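# Remove the tank's cap and place it on the bench

## Task

Unscrew or lift the cap off the tank and leave it resting on the bench; nobody is available to answer questions, so work it out alone.

## Robot and tools

Robot: two arms, left_arm and right_arm, each with a two-finger gripper. In the scene frame the origin sits at table-top height halfway between the arms' nominal bases, +z points up, +x points out over the table, and left_arm is on the +y side (image left/right does not follow these names). Calibrated bases: left_arm at (-0.047, +0.348, +0.028) m, quat_wxyz (+1.000, 0, 0, +0.006); right_arm at (-0.027, -0.340, +0.006) m, quat_wxyz (+1.000, 0, 0, -0.005). A two-camera stand stands on the floor behind the arms.

Frames: every hand position, orientation, velocity, target and wrist-camera pose is given in that arm's own base frame. Fixed cameras and the table use the scene frame. Reported hand poses may be off by a few centimetres, worse at long reach.

Gripper: the fingers extend along the gripper's +z axis and spread along its y axis. end_effector_position is the point between the pads, roughly 1 cm short of the fingertips.

The 16-number row (used by execute_actions and move): left_arm x, y, z, qw, qx, qy, qz, opening, then right_arm in the same order. All 16 are required even when one arm is idle. x, y, z are an absolute target position in metres and the quaternion (w first) an absolute target orientation, both in that arm's base frame, so each half is a pose. Opening runs from -1 (shut) to +1 (fully open, 0.094 m) and is a commanded width, not a change. To hold an arm still, resend the pose from the last result taken before it stopped, with the opening it should keep; writing 0 for opening is a real command. To keep an orientation, repeat one fixed quaternion in every row rather than copying the drifting reported one.

execute_actions(actions, cameras): actions is a list of up to 15-row tables; each row lasts one control step of 1/30 s, and a short table repeats its final row to fill 15 steps. An action is rejected for both arms if any target lies more than 0.6 m from that gripper's starting position along any of the gripper's own axes; the whole call is rejected if an action is malformed or the first fails that check. An empty list just reports state and images. The controller limits orientation change to 40 degrees per step from the measured one and favours position if both cannot be reached, so one action may stop short; check the Hand target line and send the remainder next.

move(target, speed, blend, opening_speed, grip_force, blocking, cameras): drives each gripper in a straight line toward its pose. target is one 16-number row or a list of up to 15 rows (waypoints), with no 0.6 m limit. speed: metres per second, 0.002 to 2.9, default 0.25 (rotation up to twice that in rad/s); one value or one per waypoint. blend: corner rounding radius in metres, default 0 meaning stop at each waypoint. opening_speed: rate of the fingers' command in units of the -1..+1 scale per second, at least 0.2; use it to close gently on fragile items. grip_force: newtons per pad, 10 to 50 (50 = full, the starting value), single value or one per arm; it persists, and lower forces close slowly. blocking=false returns after about 0.5 s while motion continues; a new move takes over from the running one. Moves last at most 10 s, do not avoid obstacles or the other arm, and a faster move lags and strikes harder. Keep paths away from an arm's own base, which can flip its shoulder. The result adds a move: line with an ending such as done, off_target, moving, held or fault, plus limits such as paced (command clipped) or held (steps withheld). Unnamed arms are done, i.e. resting within 10 mm and 2 degrees of target; neither done nor off_target tells you about contact.

wait(seconds 0 to 10): lets time pass with the last commands held; returns early if a running move finishes. stop: brakes a running move. zoom_image(camera, region [x0, y0, x1, y1] in image pixels, at most 504 by 504): enlarges part of the latest image. finished_scene(scene 1 optional): ends the scene permanently; the cap must then stay on the bench unaided.

Cameras: cam_head_left, cam_head_right, cam_high, cam_low, cam_left_wrist, cam_right_wrist, each 896x504. The cameras argument picks which to return: omitted, null or ["all"] gives all, [] gives none, an unknown name voids the call.

Result lines: end_effector_position and end_effector_quat_wxyz per arm; grip_measured (finger width on the -1..+1 scale, reading a little wide when empty and somewhat narrower than a firmly gripped part); Joint positions (last entry is finger width in metres); Joint velocities (may say within noise or be dropped); joint torques (include gravity, offsets and noise; entries 1 to 3 wrap at ±28 N m); Tool commands; Hand target; possibly MOTOR HOT or OVER-TEMPERATURE FAULT. Joint ranges in rad: waist -2.618 to 3.054, shoulder 0 to 3.142, elbow 0 to 3.142 (straight at 2.901), wrist pitch -1.571 to 1.571, wrist yaw -1.571 to 1.571, wrist roll -2.094 to 2.094. Friction and load can leave a gripper a few centimetres off its command without any contact.

Avoid: anything leaving the table, dropping or flinging the cap, fast impacts or heavy pushing on fixed objects, arms touching each other or one gripper pinching the other's fingers (this can end the scene), strain on wrist camera cables, and keeping arms stretched or loaded for long, since heat above 90 °C folds an arm away for good. Open well beyond grip_measured to release.

Each tool is called after "Emit:" by a JSON object that holds its "name" and its "arguments", one argument or row to a line.

## Session

Emit:
{"name": "execute_actions", "arguments": {
  "actions": []
}}

Scene clock: 0.00 s.
left_arm: end_effector_position=(+0.3894, -0.0042, +0.1320) grip_measured=+1.000 end_effector_quat_wxyz=(+0.672, -0.025, +0.739, +0.024) | right_arm: end_effector_position=(+0.3744, -0.0365, +0.1596) grip_measured=+1.000 end_effector_quat_wxyz=(+0.702, +0.111, +0.702, -0.048)
Joint positions: left_arm=[-0.084 1.609 0.253 1.26 -0.152 -0.014 0.094] | right_arm=[0.014 1.514 0.214 1.29 0.24 0.091 0.094]
Joint velocities: within noise
Joint torques (N m): no reading
Heat: left arm: 34 °C; right arm: 31 °C.
Hand target: left_arm +0.3902, -0.0042, +0.1332; +0.673, -0.026, +0.739, +0.023 | right_arm +0.3758, -0.0365, +0.1683; +0.711, +0.111, +0.692, -0.047
Tool commands: left_gripper/opening=+1.0 right_gripper/opening=+1.0

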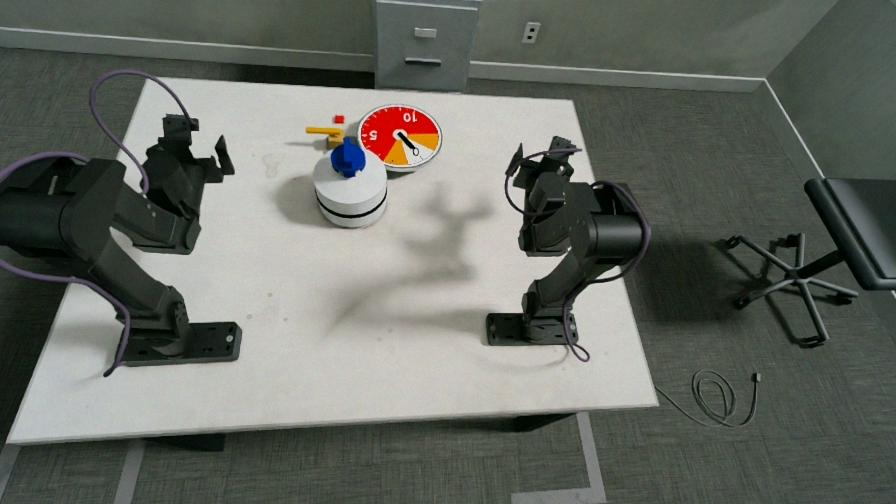

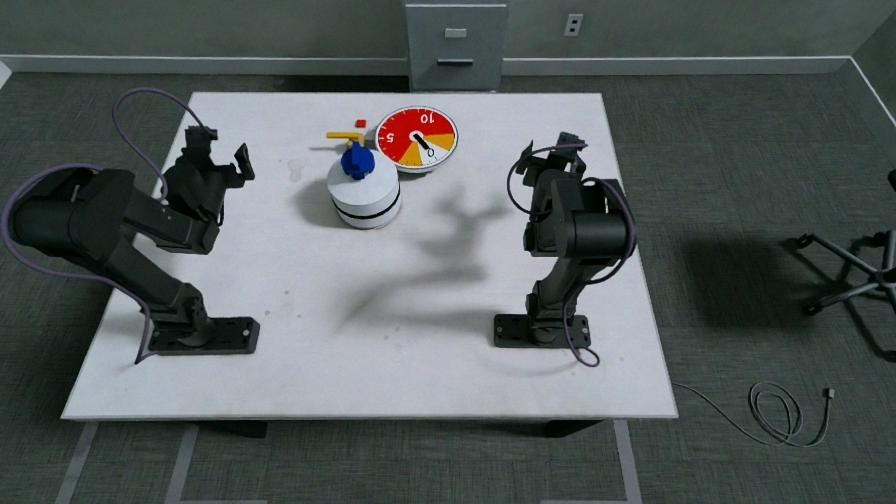

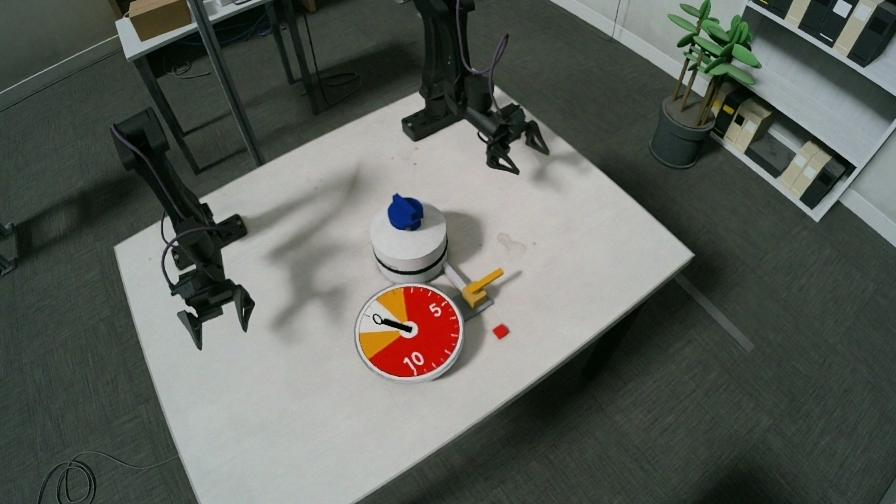

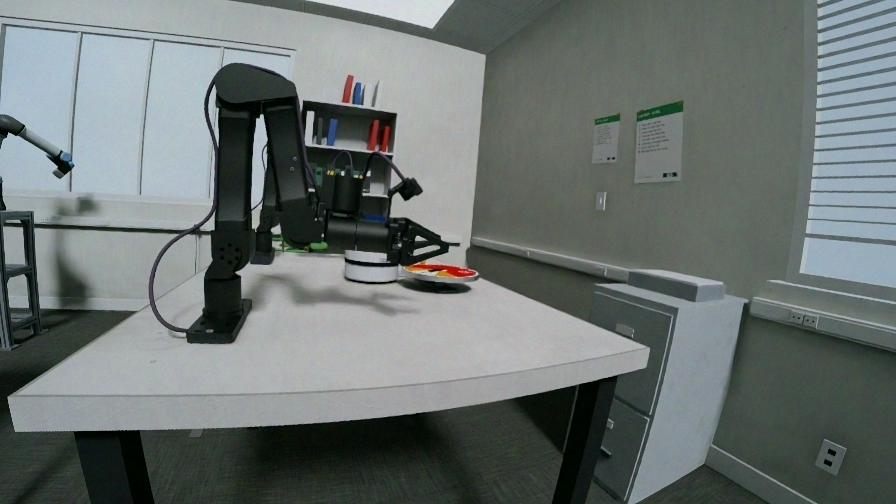

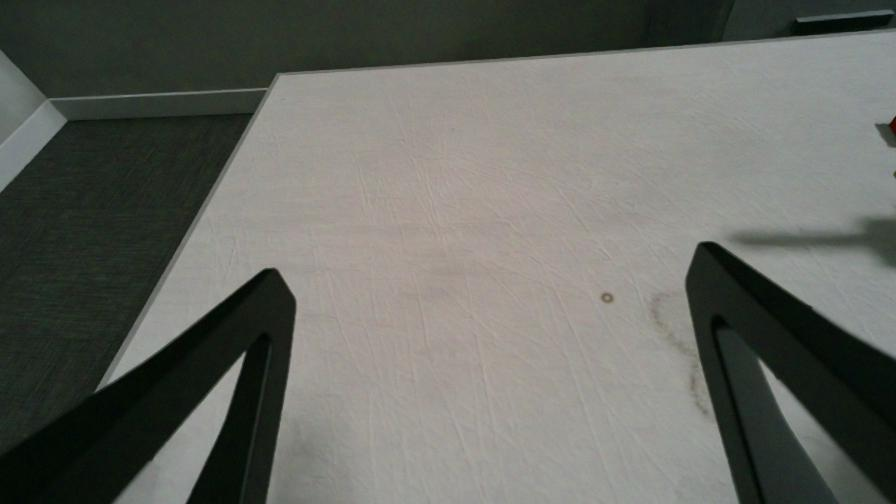

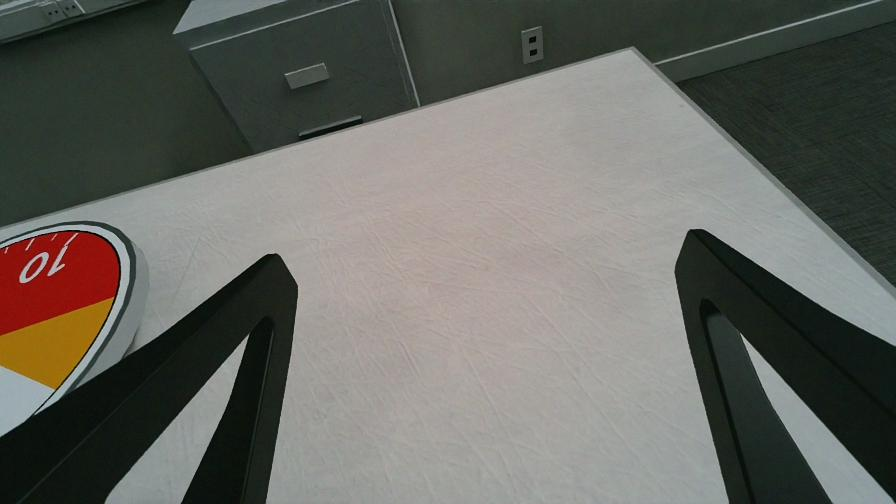

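Emit:
{"name": "zoom_image", "arguments": {
  "camera": "cam_high",
  "region": [330, 170, 550, 390]
}}

Emit:
{"name": "zoom_image", "arguments": {
  "camera": "cam_head_left",
  "region": [290, 90, 460, 240]
}}

Emit:
{"name": "zoom_image", "arguments": {
  "camera": "cam_low",
  "region": [320, 220, 500, 300]
}}

Scaled by 2.291 from the camera's 896x504 image, which has a finer 1280x720 frame.

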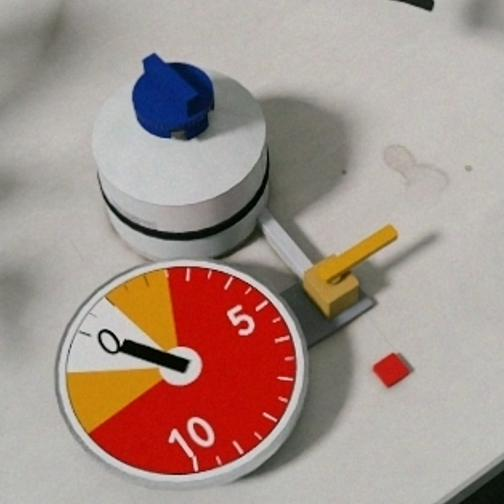

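Scaled by 2.965 from the camera's 896x504 image, which has a finer 1280x720 frame.

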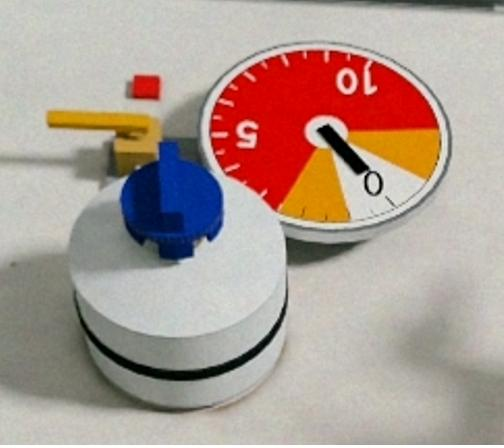

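Scaled by 2.800 from the camera's 896x504 image, which has a finer 1280x720 frame.

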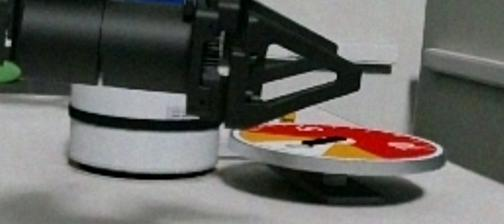

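Emit:
{"name": "zoom_image", "arguments": {
  "camera": "cam_high",
  "region": [430, 250, 530, 350]
}}

Emit:
{"name": "zoom_image", "arguments": {
  "camera": "cam_high",
  "region": [350, 275, 470, 395]
}}

Emit:
{"name": "zoom_image", "arguments": {
  "camera": "cam_head_right",
  "region": [310, 95, 420, 235]
}}

Emit:
{"name": "zoom_image", "arguments": {
  "camera": "cam_high",
  "region": [360, 180, 460, 290]
}}

Scaled by 5.040 from the camera's 896x504 image, which has a finer 1280x720 frame.

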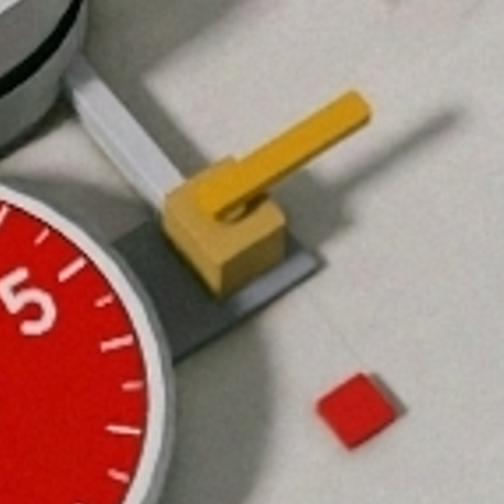

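Scaled by 4.200 from the camera's 896x504 image, which has a finer 1280x720 frame.

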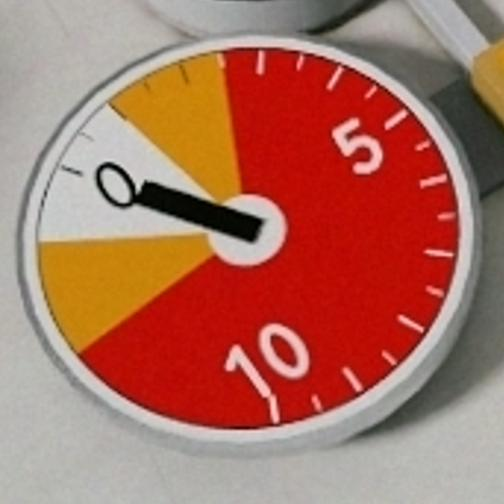

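Scaled by 3.600 from the camera's 896x504 image, which has a finer 1280x720 frame.

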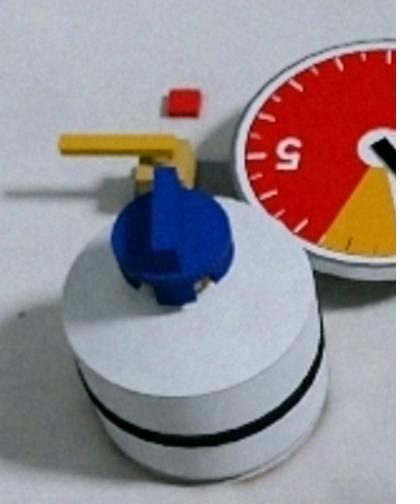

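Scaled by 4.582 from the camera's 896x504 image, which has a finer 1280x720 frame.

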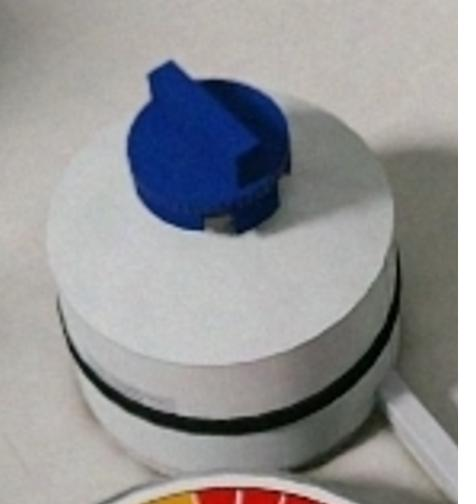

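Emit:
{"name": "move", "arguments": {
  "target": [0.17,-0.137,0.32,0.6665,0.236,0.6665,-0.236,1,0.3744,-0.0365,0.1596,0.702,0.111,0.702,-0.048,1],
  "cameras": ["cam_left_wrist","cam_high"]
}}

Scene clock: 56.23 s.
left_arm: end_effector_position=(+0.1736, -0.1400, +0.3117) grip_measured=+1.000 end_effector_quat_wxyz=(+0.661, +0.237, +0.671, -0.237) | right_arm: end_effector_position=(+0.3744, -0.0365, +0.1574) grip_measured=+1.000 end_effector_quat_wxyz=(+0.699, +0.111, +0.705, -0.049)
Joint positions: left_arm=[-0.682 0.217 0.563 -0.36 0.002 -0.003 0.094] | right_arm=[0.014 1.514 0.214 1.28 0.24 0.091 0.094]
Joint torques (N m): left_arm=[-0.66 2.63 8.98 1.97 -0.11 0.06] | right_arm=[-0.2 -3.62 4.21 1.78 0.01 -0.01]
Heat: left arm: 36 °C; right arm: 35 °C.
Hand target: left_arm +0.1701, -0.1370, +0.3200; +0.667, +0.236, +0.666, -0.236 | right_arm +0.3744, -0.0365, +0.1595; +0.702, +0.111, +0.702, -0.048
Off the commanded pose: left_arm 0.010 m, 1 deg | right_arm 0.002 m, 1 deg.
move: done
camera_calibration:
cam_left_wrist: T_world_to_cam=[[-0.581656, -0.802377, -0.133667, 0.0356428], [-0.552914, 0.510519, -0.658526, 0.382406], [0.596626, -0.30913, -0.740592, 0.187343], [0, 0, 0, 1]] pos_world=[0.120396, -0.108713, 0.395333]
Images, in order (width x height): cam_high 896x504, cam_left_wrist 896x504.

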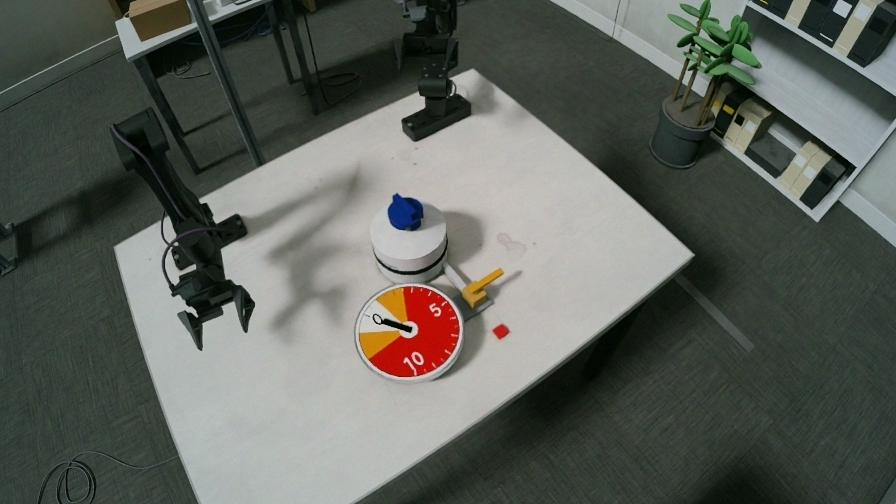

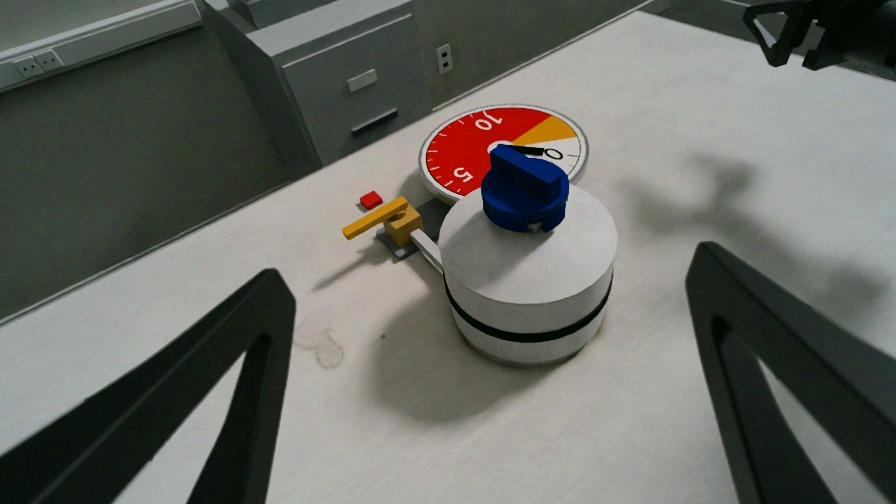

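Emit:
{"name": "zoom_image", "arguments": {
  "camera": "cam_left_wrist",
  "region": [330, 95, 630, 265]
}}

Emit:
{"name": "zoom_image", "arguments": {
  "camera": "cam_left_wrist",
  "region": [450, 140, 600, 250]
}}

Emit:
{"name": "zoom_image", "arguments": {
  "camera": "cam_left_wrist",
  "region": [330, 160, 470, 270]
}}

Scaled by 1.680 from the camera's 896x504 image, which has a finer 1280x720 frame.

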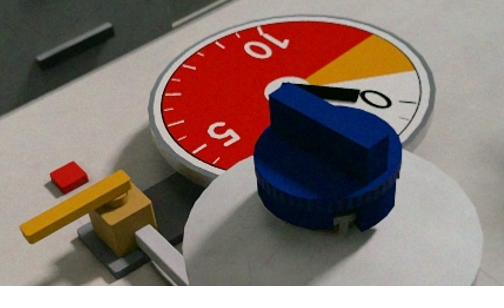

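Scaled by 3.360 from the camera's 896x504 image, which has a finer 1280x720 frame.

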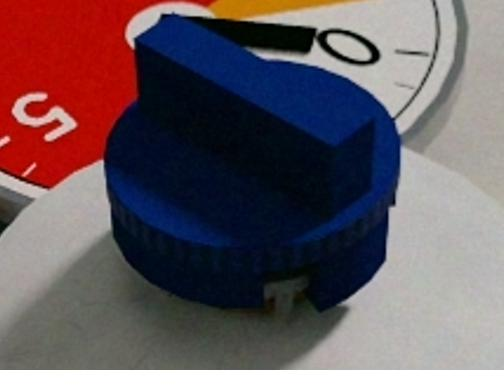

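Scaled by 3.600 from the camera's 896x504 image, which has a finer 1280x720 frame.

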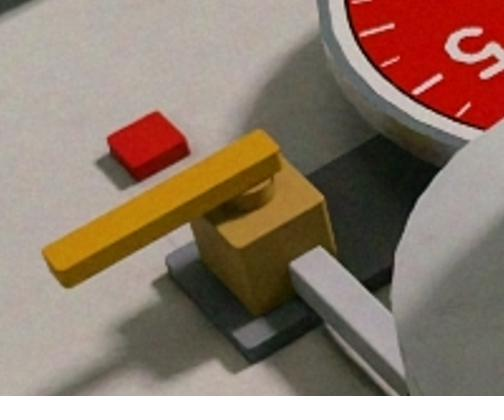

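Emit:
{"name": "zoom_image", "arguments": {
  "camera": "cam_left_wrist",
  "region": [475, 190, 575, 240]
}}

Emit:
{"name": "execute_actions", "arguments": {
  "actions": [],
  "cameras": ["cam_head_left", "cam_head_right", "cam_low","cam_high"]
}}

Emit:
{"name": "zoom_image", "arguments": {
  "camera": "cam_head_left",
  "region": [320, 125, 380, 190]
}}

Emit:
{"name": "zoom_image", "arguments": {
  "camera": "cam_head_right",
  "region": [330, 130, 390, 190]
}}

Emit:
{"name": "zoom_image", "arguments": {
  "camera": "cam_high",
  "region": [380, 185, 430, 235]
}}

Emit:
{"name": "zoom_image", "arguments": {
  "camera": "cam_low",
  "region": [340, 220, 500, 300]
}}

Scaled by 5.040 from the camera's 896x504 image, which has a finer 1280x720 frame.

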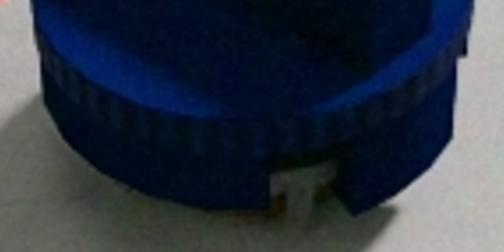

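Scene clock: 115.30 s.
left_arm: end_effector_position=(+0.1737, -0.1399, +0.3117) grip_measured=+1.000 end_effector_quat_wxyz=(+0.661, +0.237, +0.671, -0.236) | right_arm: end_effector_position=(+0.3744, -0.0365, +0.1574) grip_measured=+1.000 end_effector_quat_wxyz=(+0.699, +0.111, +0.705, -0.049)
Joint positions: left_arm=[-0.682 0.217 0.563 -0.36 0.001 -0.003 0.094] | right_arm=[0.014 1.514 0.214 1.28 0.24 0.091 0.094]
Joint velocities: within noise
Joint torques (N m): left_arm=[-0.65 2.62 8.99 1.96 -0.11 0.05] | right_arm=[-0.25 -3.77 4 1.77 0.01 0.04]
Heat: left arm: 41 °C; right arm: 36 °C.
Hand target: left_arm +0.1701, -0.1369, +0.3200; +0.667, +0.236, +0.666, -0.236 | right_arm +0.3744, -0.0365, +0.1595; +0.702, +0.111, +0.702, -0.048
Tool commands: left_gripper/opening=+1.0 right_gripper/opening=+1.0
Off the commanded pose: left_arm 0.010 m, 1 deg | right_arm 0.002 m, 1 deg.
Images, in order (width x height): cam_head_left 896x504, cam_head_right 896x504, cam_high 896x504, cam_low 896x504.

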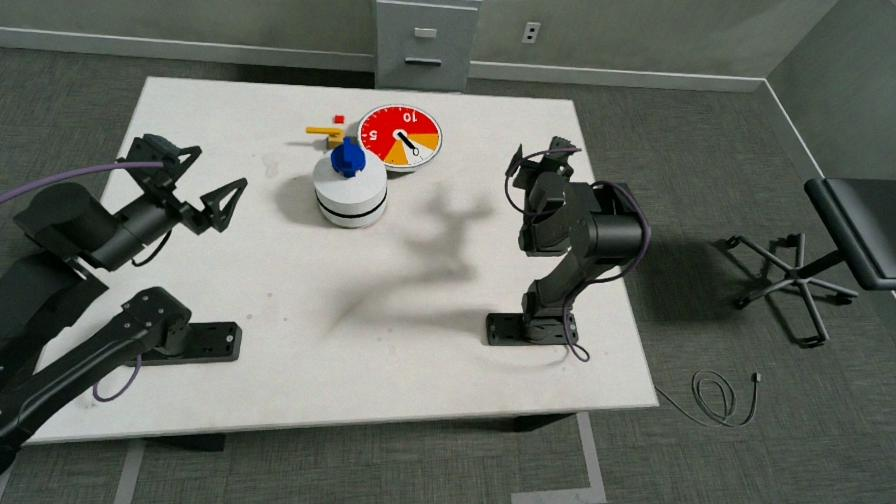

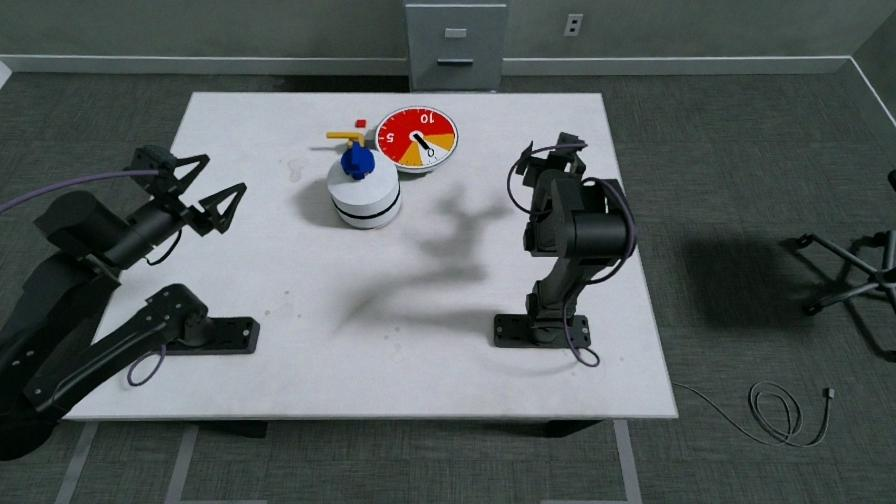

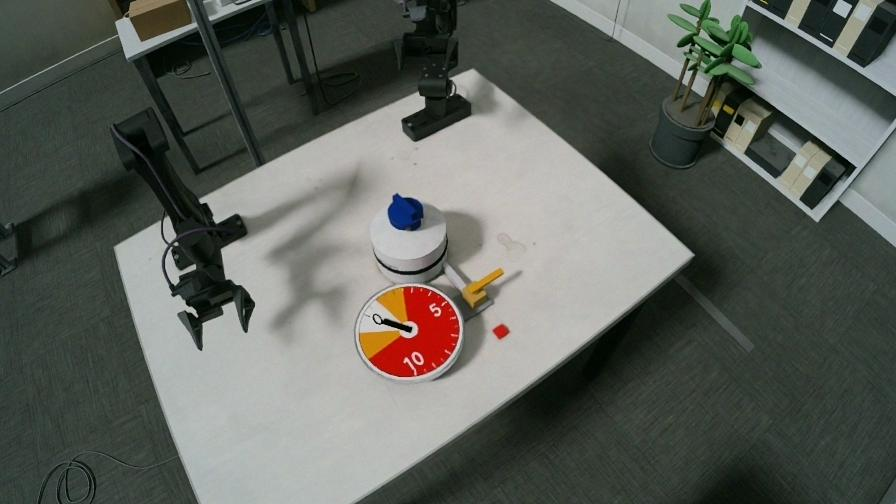

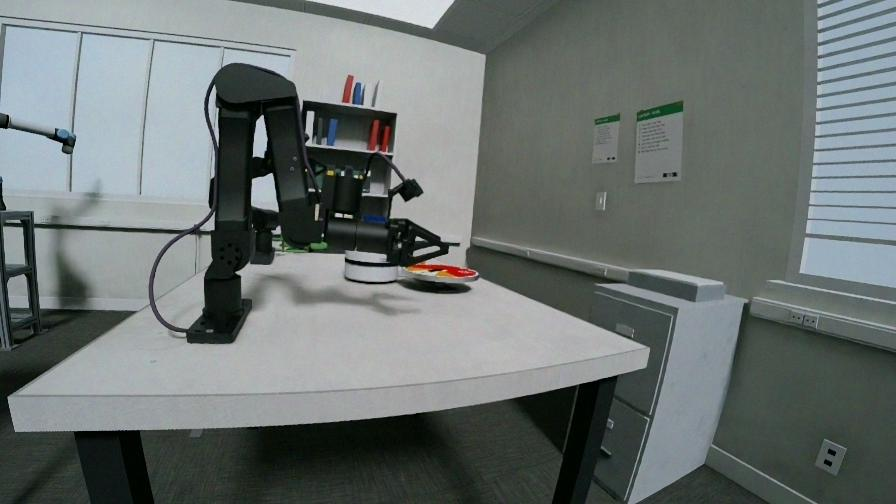

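Scaled by 7.754 from the camera's 896x504 image, which has a finer 1280x720 frame.

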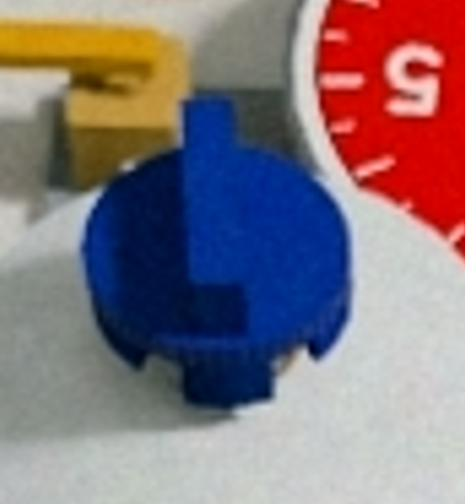

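Scaled by 8.400 from the camera's 896x504 image, which has a finer 1280x720 frame.

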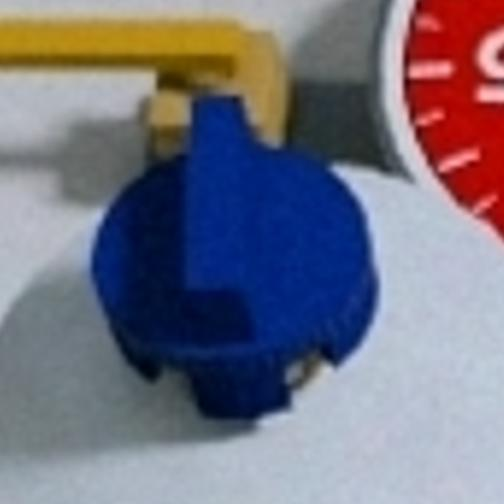

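Scaled by 10.080 from the camera's 896x504 image, which has a finer 1280x720 frame.

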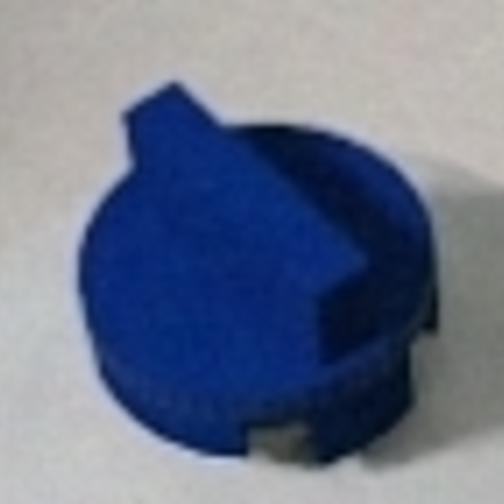

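Scaled by 3.150 from the camera's 896x504 image, which has a finer 1280x720 frame.

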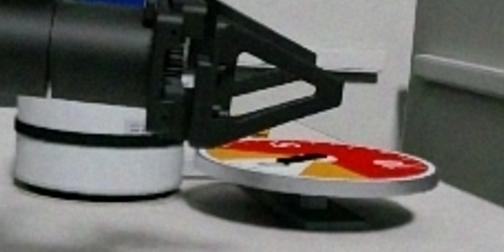

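Emit:
{"name": "move", "arguments": {
  "target": [
    [0.26,-0.22,0.32,0.2585,0.118,0.954,-0.09,1,0.3744,-0.0365,0.1596,0.702,0.111,0.702,-0.048,1],
    [0.345,-0.294,0.25,0,-0.0375,0.9993,0,1,0.3744,-0.0365,0.1596,0.702,0.111,0.702,-0.048,1]
  ],
  "blend": [0.04,0]
}}

Scene clock: 143.23 s.
left_arm: end_effector_position=(+0.3414, -0.2934, +0.2514) grip_measured=+1.000 end_effector_quat_wxyz=(+0.133, -0.031, +0.984, -0.118) | right_arm: end_effector_position=(+0.3744, -0.0365, +0.1573) grip_measured=+1.000 end_effector_quat_wxyz=(+0.699, +0.111, +0.705, -0.049)
Joint positions: left_arm=[-0.715 2.096 2.441 -1.558 -0.008 -0.777 0.094] | right_arm=[0.014 1.514 0.214 1.28 0.24 0.091 0.094]
Joint torques (N m): left_arm=[0.57 -8.13 8.16 0.98 0.02 -0.02] | right_arm=[-0.31 -3.77 4 1.8 0.03 0.03]
Heat: left arm: 41 °C; right arm: 37 °C.
Hand target: left_arm +0.3447, -0.2938, +0.2494; +0.130, -0.036, +0.984, -0.118 | right_arm +0.3744, -0.0365, +0.1595; +0.702, +0.111, +0.702, -0.048
Off the commanded pose: left_arm 0.004 m, 20 deg | right_arm 0.002 m, 1 deg.
joint sent to its limit (left arm) — joint 4 (wrist pitch), lower limit. The joint targets are off in orientation, not in position.
move: off_target (left_arm)
camera_calibration:
cam_left_wrist: T_world_to_cam=[[-0.0866565, -0.985083, 0.148665, -0.291509], [-0.844364, 0.15182, 0.513809, 0.213306], [-0.528715, -0.0810024, -0.844925, 0.472496], [0, 0, 0, 1]] pos_world=[0.404663, -0.281271, 0.332962]
cam_right_wrist: T_world_to_cam=[[-0.180013, -0.960136, -0.213854, 0.0711194], [-0.711843, 0.277196, -0.645323, 0.385469], [0.678877, 0.0360635, -0.733366, -0.0343589], [0, 0, 0, 1]] pos_world=[0.310522, -0.0373271, 0.238764]

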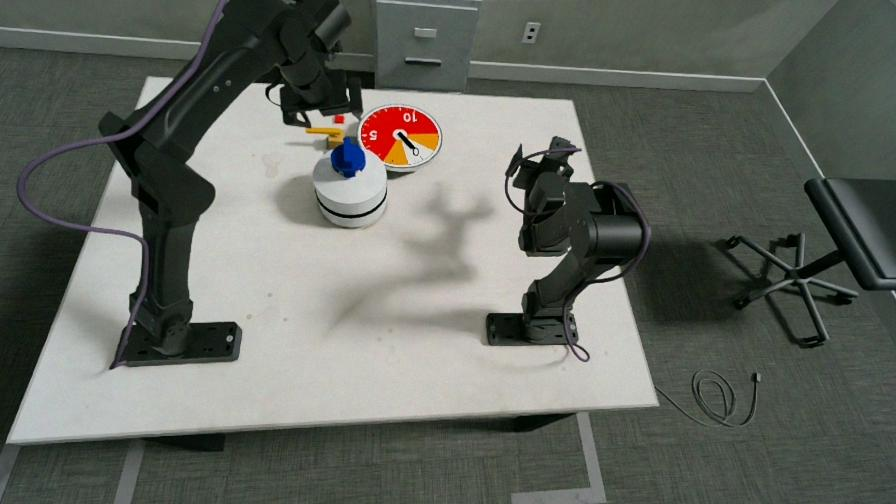

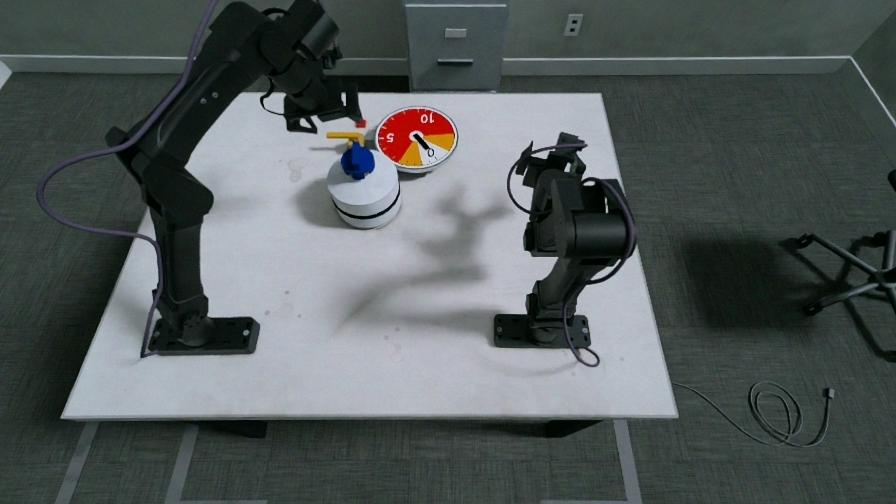

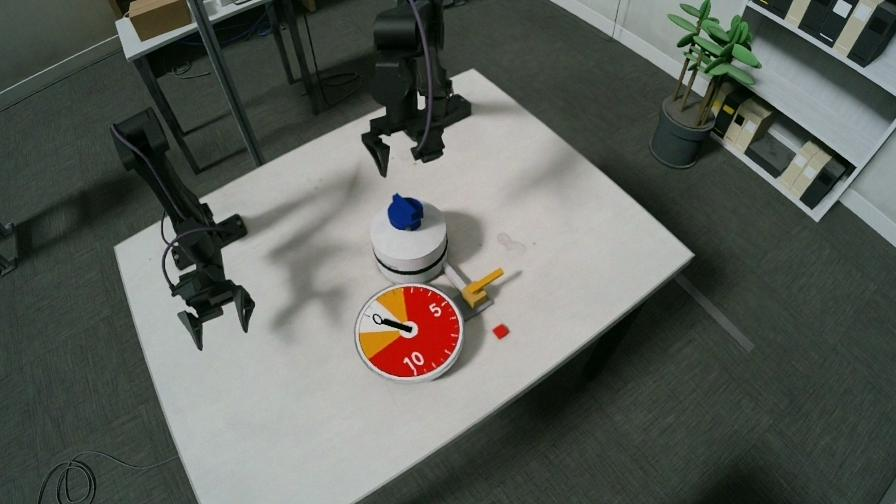

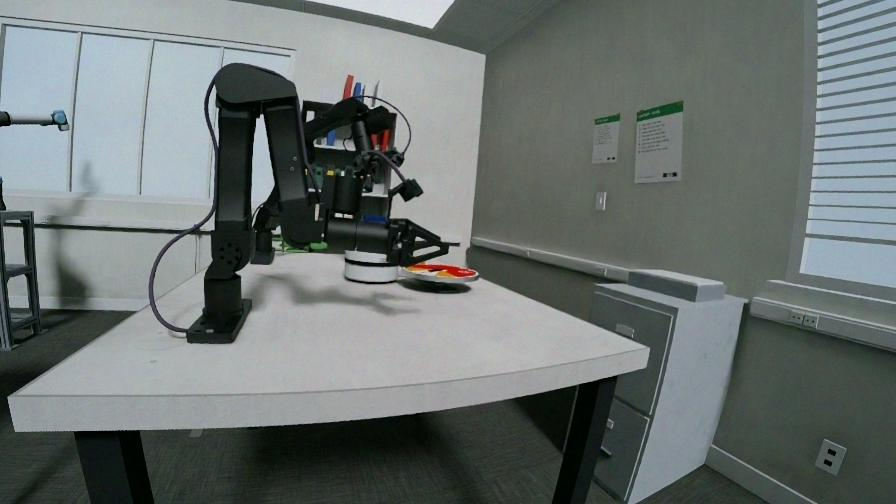

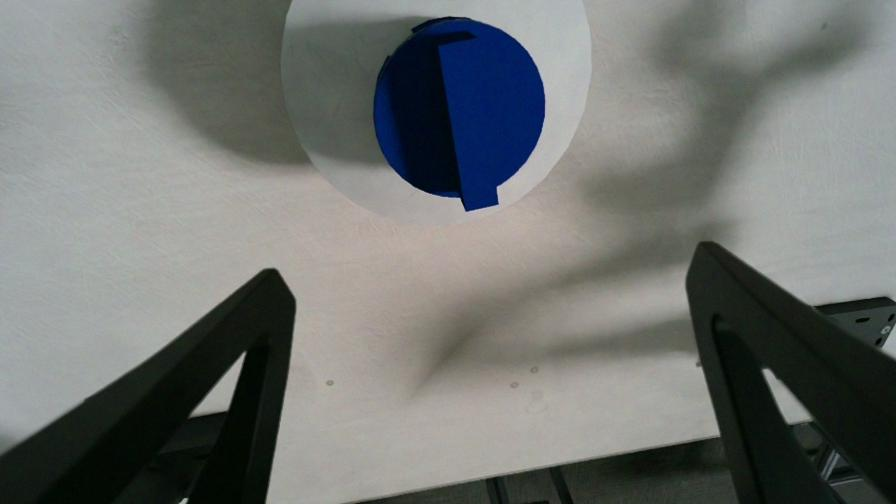

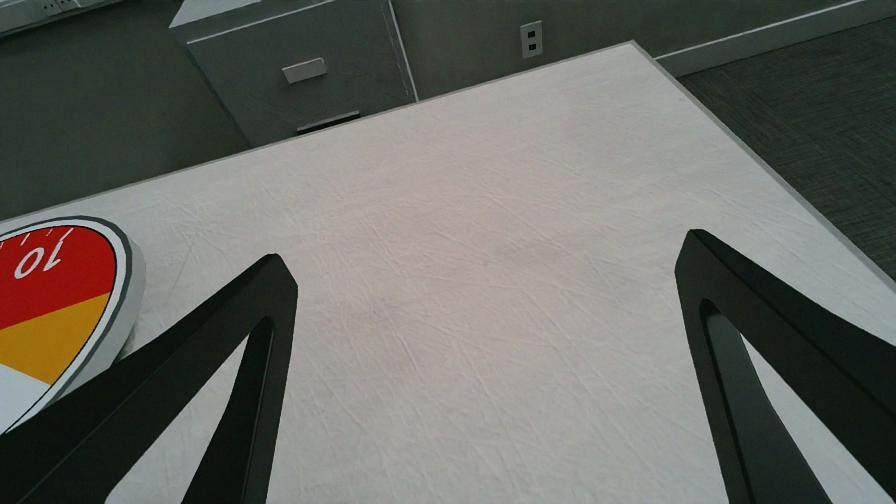

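Emit:
{"name": "move", "arguments": {
  "target": [0.349,-0.312,0.20,0,-0.0471,0.9989,0,1,0.3744,-0.0365,0.1596,0.702,0.111,0.702,-0.048,1],
  "cameras": ["cam_left_wrist","cam_head_left","cam_high"]
}}

Scene clock: 164.50 s.
left_arm: end_effector_position=(+0.3485, -0.3072, +0.2036) grip_measured=+1.000 end_effector_quat_wxyz=(+0.092, -0.046, +0.991, -0.086) | right_arm: end_effector_position=(+0.3744, -0.0365, +0.1573) grip_measured=+1.000 end_effector_quat_wxyz=(+0.699, +0.111, +0.705, -0.049)
Joint positions: left_arm=[-0.727 2.215 2.455 -1.559 -0.006 -0.82 0.094] | right_arm=[0.014 1.514 0.214 1.28 0.24 0.091 0.094]
Joint torques (N m): left_arm=[-0.49 -8.8 8.42 0.79 0 -0.03] | right_arm=[-0.03 -3.55 4.1 1.78 0.01 0]
Heat: left arm: 39 °C; right arm: 38 °C.
Hand target: left_arm +0.3486, -0.3117, +0.1996; +0.088, -0.046, +0.991, -0.085 | right_arm +0.3744, -0.0365, +0.1595; +0.702, +0.111, +0.702, -0.048
Off the commanded pose: left_arm 0.006 m, 14 deg | right_arm 0.002 m, 1 deg.
joint sent to its limit (left arm) — joint 4 (wrist pitch), lower limit. The joint targets are off in orientation, not in position.
move: off_target (left_arm)
camera_calibration:
cam_left_wrist: T_world_to_cam=[[-0.0471767, -0.994182, 0.096832, -0.303306], [-0.799147, 0.0957245, 0.593466, 0.196767], [-0.599282, -0.0493852, -0.799013, 0.459673], [0, 0, 0, 1]] pos_world=[0.41841, -0.297676, 0.27988]
Images, in order (width x height): cam_head_left 896x504, cam_high 896x504, cam_left_wrist 896x504.

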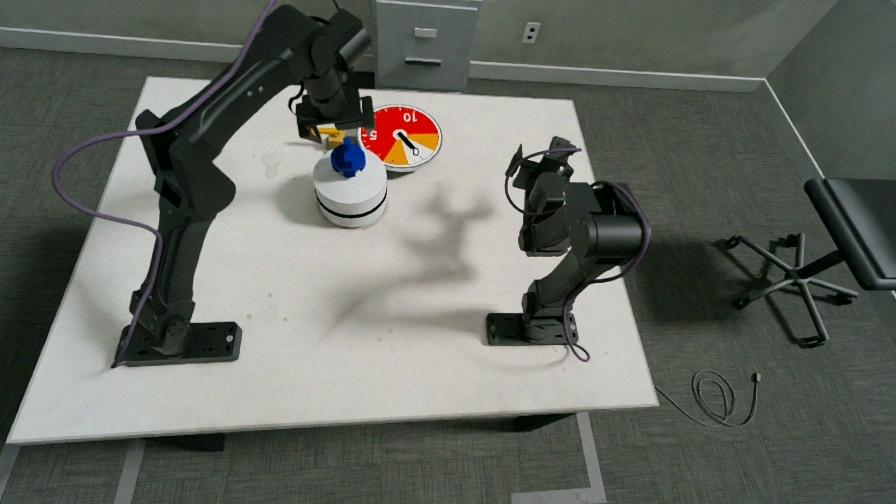

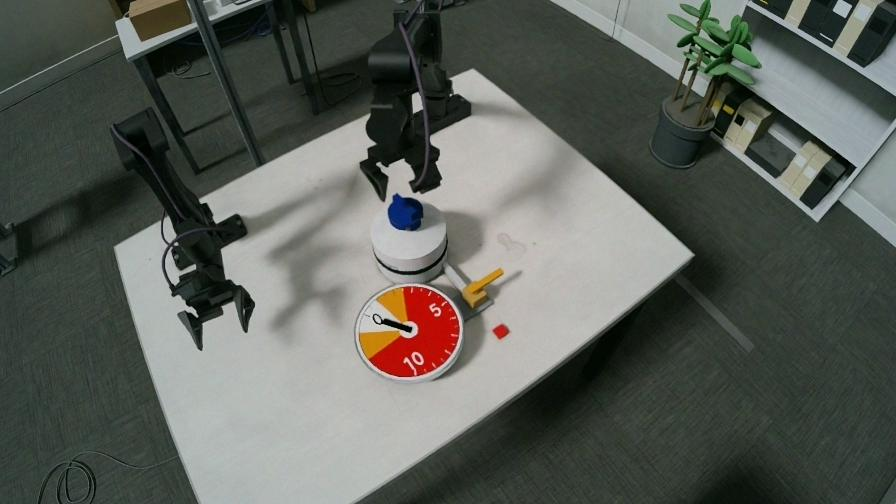

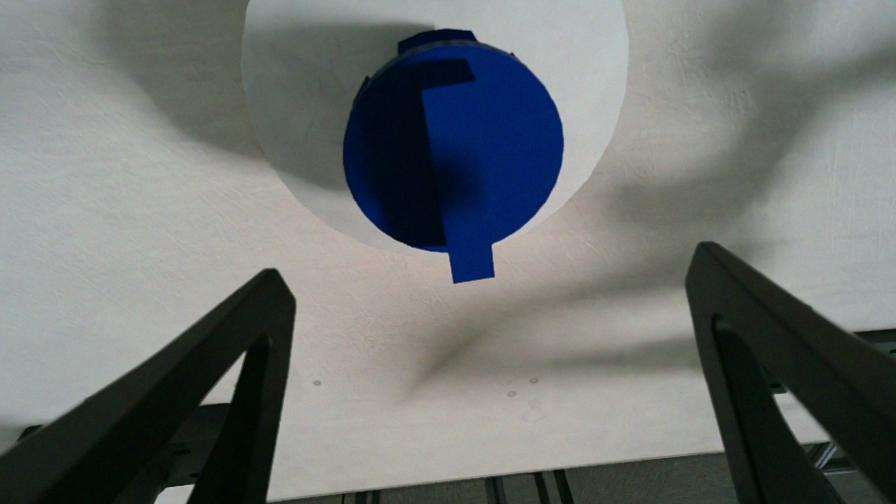

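Emit:
{"name": "move", "arguments": {
  "target": [0.3435,-0.314,0.167,0,-0.0410,0.9992,0,-0.2,0.3744,-0.0365,0.1596,0.702,0.111,0.702,-0.048,1],
  "speed": 0.1,
  "cameras": ["cam_left_wrist","cam_head_left","cam_high"]
}}

Emit:
{"name": "zoom_image", "arguments": {
  "camera": "cam_high",
  "region": [350, 130, 470, 260]
}}

Emit:
{"name": "zoom_image", "arguments": {
  "camera": "cam_head_left",
  "region": [290, 80, 410, 200]
}}

Scene clock: 180.17 s.
left_arm: end_effector_position=(+0.3478, -0.3128, +0.1848) grip_measured=-0.198 end_effector_quat_wxyz=(+0.077, -0.042, +0.994, -0.072) | right_arm: end_effector_position=(+0.3744, -0.0365, +0.1573) grip_measured=+1.000 end_effector_quat_wxyz=(+0.699, +0.111, +0.705, -0.049)
Joint positions: left_arm=[-0.737 2.257 2.455 -1.559 -0.005 -0.821 0.038] | right_arm=[0.014 1.514 0.214 1.28 0.24 0.091 0.094]
Joint torques (N m): left_arm=[-0.59 -8.87 4.6 0.72 0.01 -0.01] | right_arm=[-0.12 -3.52 4.08 1.8 -0.01 0.01]
Heat: left arm: 39 °C; right arm: 38 °C.
Hand target: left_arm +0.3430, -0.3135, +0.1671; +0.055, -0.041, +0.996, -0.054 | right_arm +0.3744, -0.0365, +0.1596; +0.702, +0.111, +0.702, -0.048
Off the commanded pose: left_arm 0.018 m, 12 deg | right_arm 0.002 m, 1 deg.
joint sent to its limit (left arm) — joint 4 (wrist pitch), lower limit. The joint targets are off in orientation, not in position.
move: off_target (left_arm)
camera_calibration:
cam_left_wrist: T_world_to_cam=[[-0.0535202, -0.996025, 0.071209, -0.300629], [-0.77899, 0.0862607, 0.621074, 0.19276], [-0.624748, -0.0222312, -0.78051, 0.457846], [0, 0, 0, 1]] pos_world=[0.420107, -0.305883, 0.259043]
Images, in order (width x height): cam_head_left 896x504, cam_high 896x504, cam_left_wrist 896x504.

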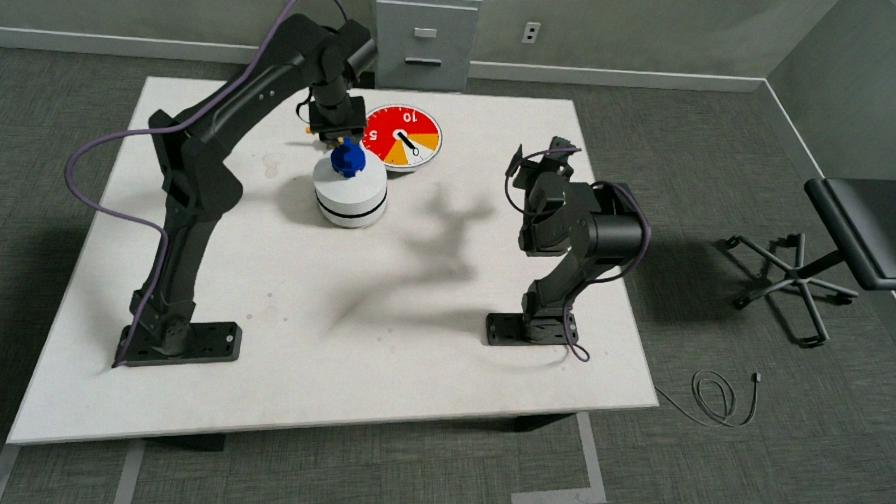

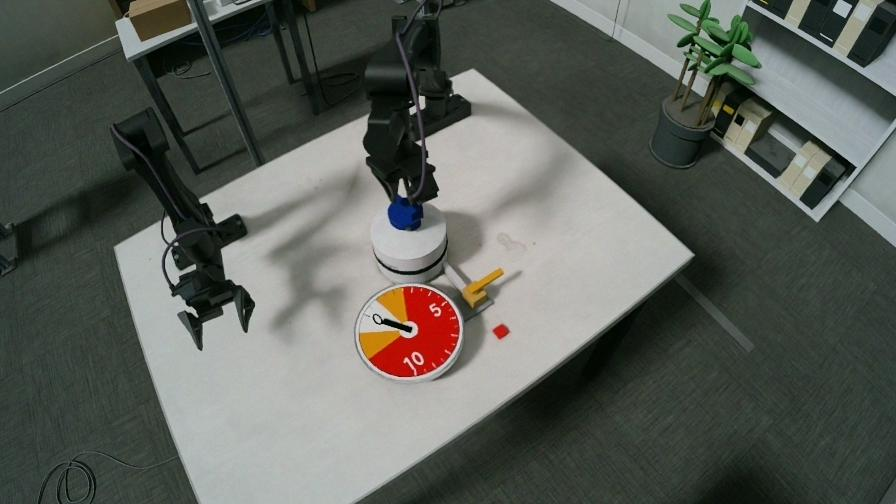

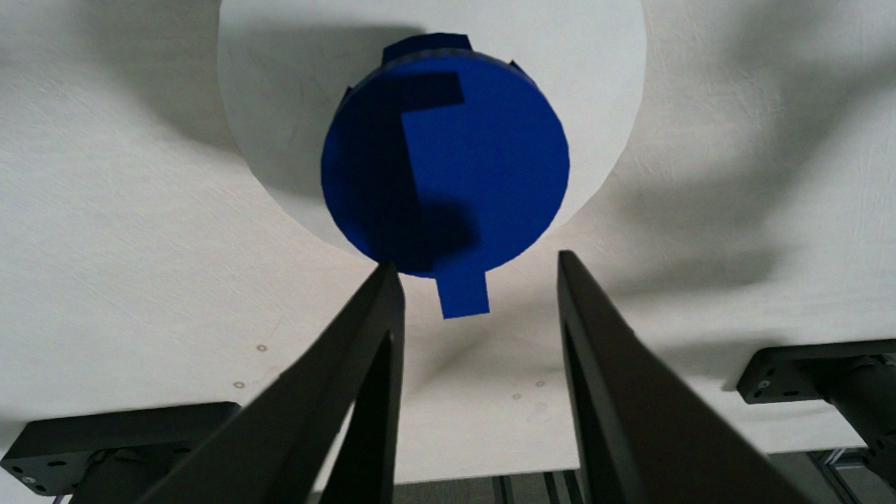

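Scaled by 3.877 from the camera's 896x504 image, which has a finer 1280x720 frame.

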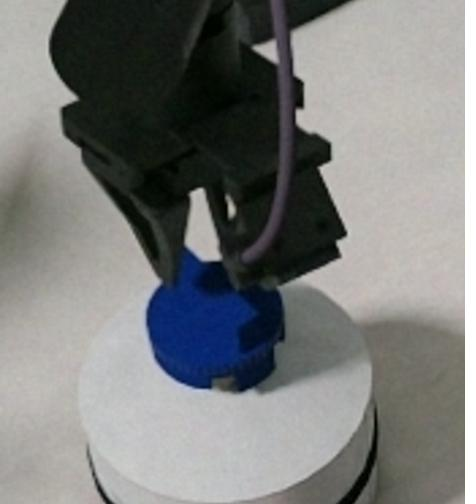

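Scaled by 4.200 from the camera's 896x504 image, which has a finer 1280x720 frame.

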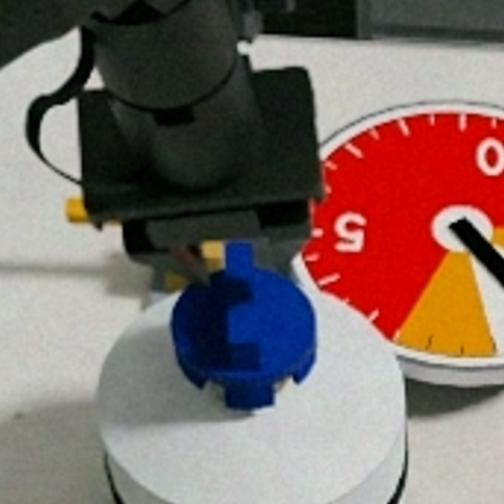

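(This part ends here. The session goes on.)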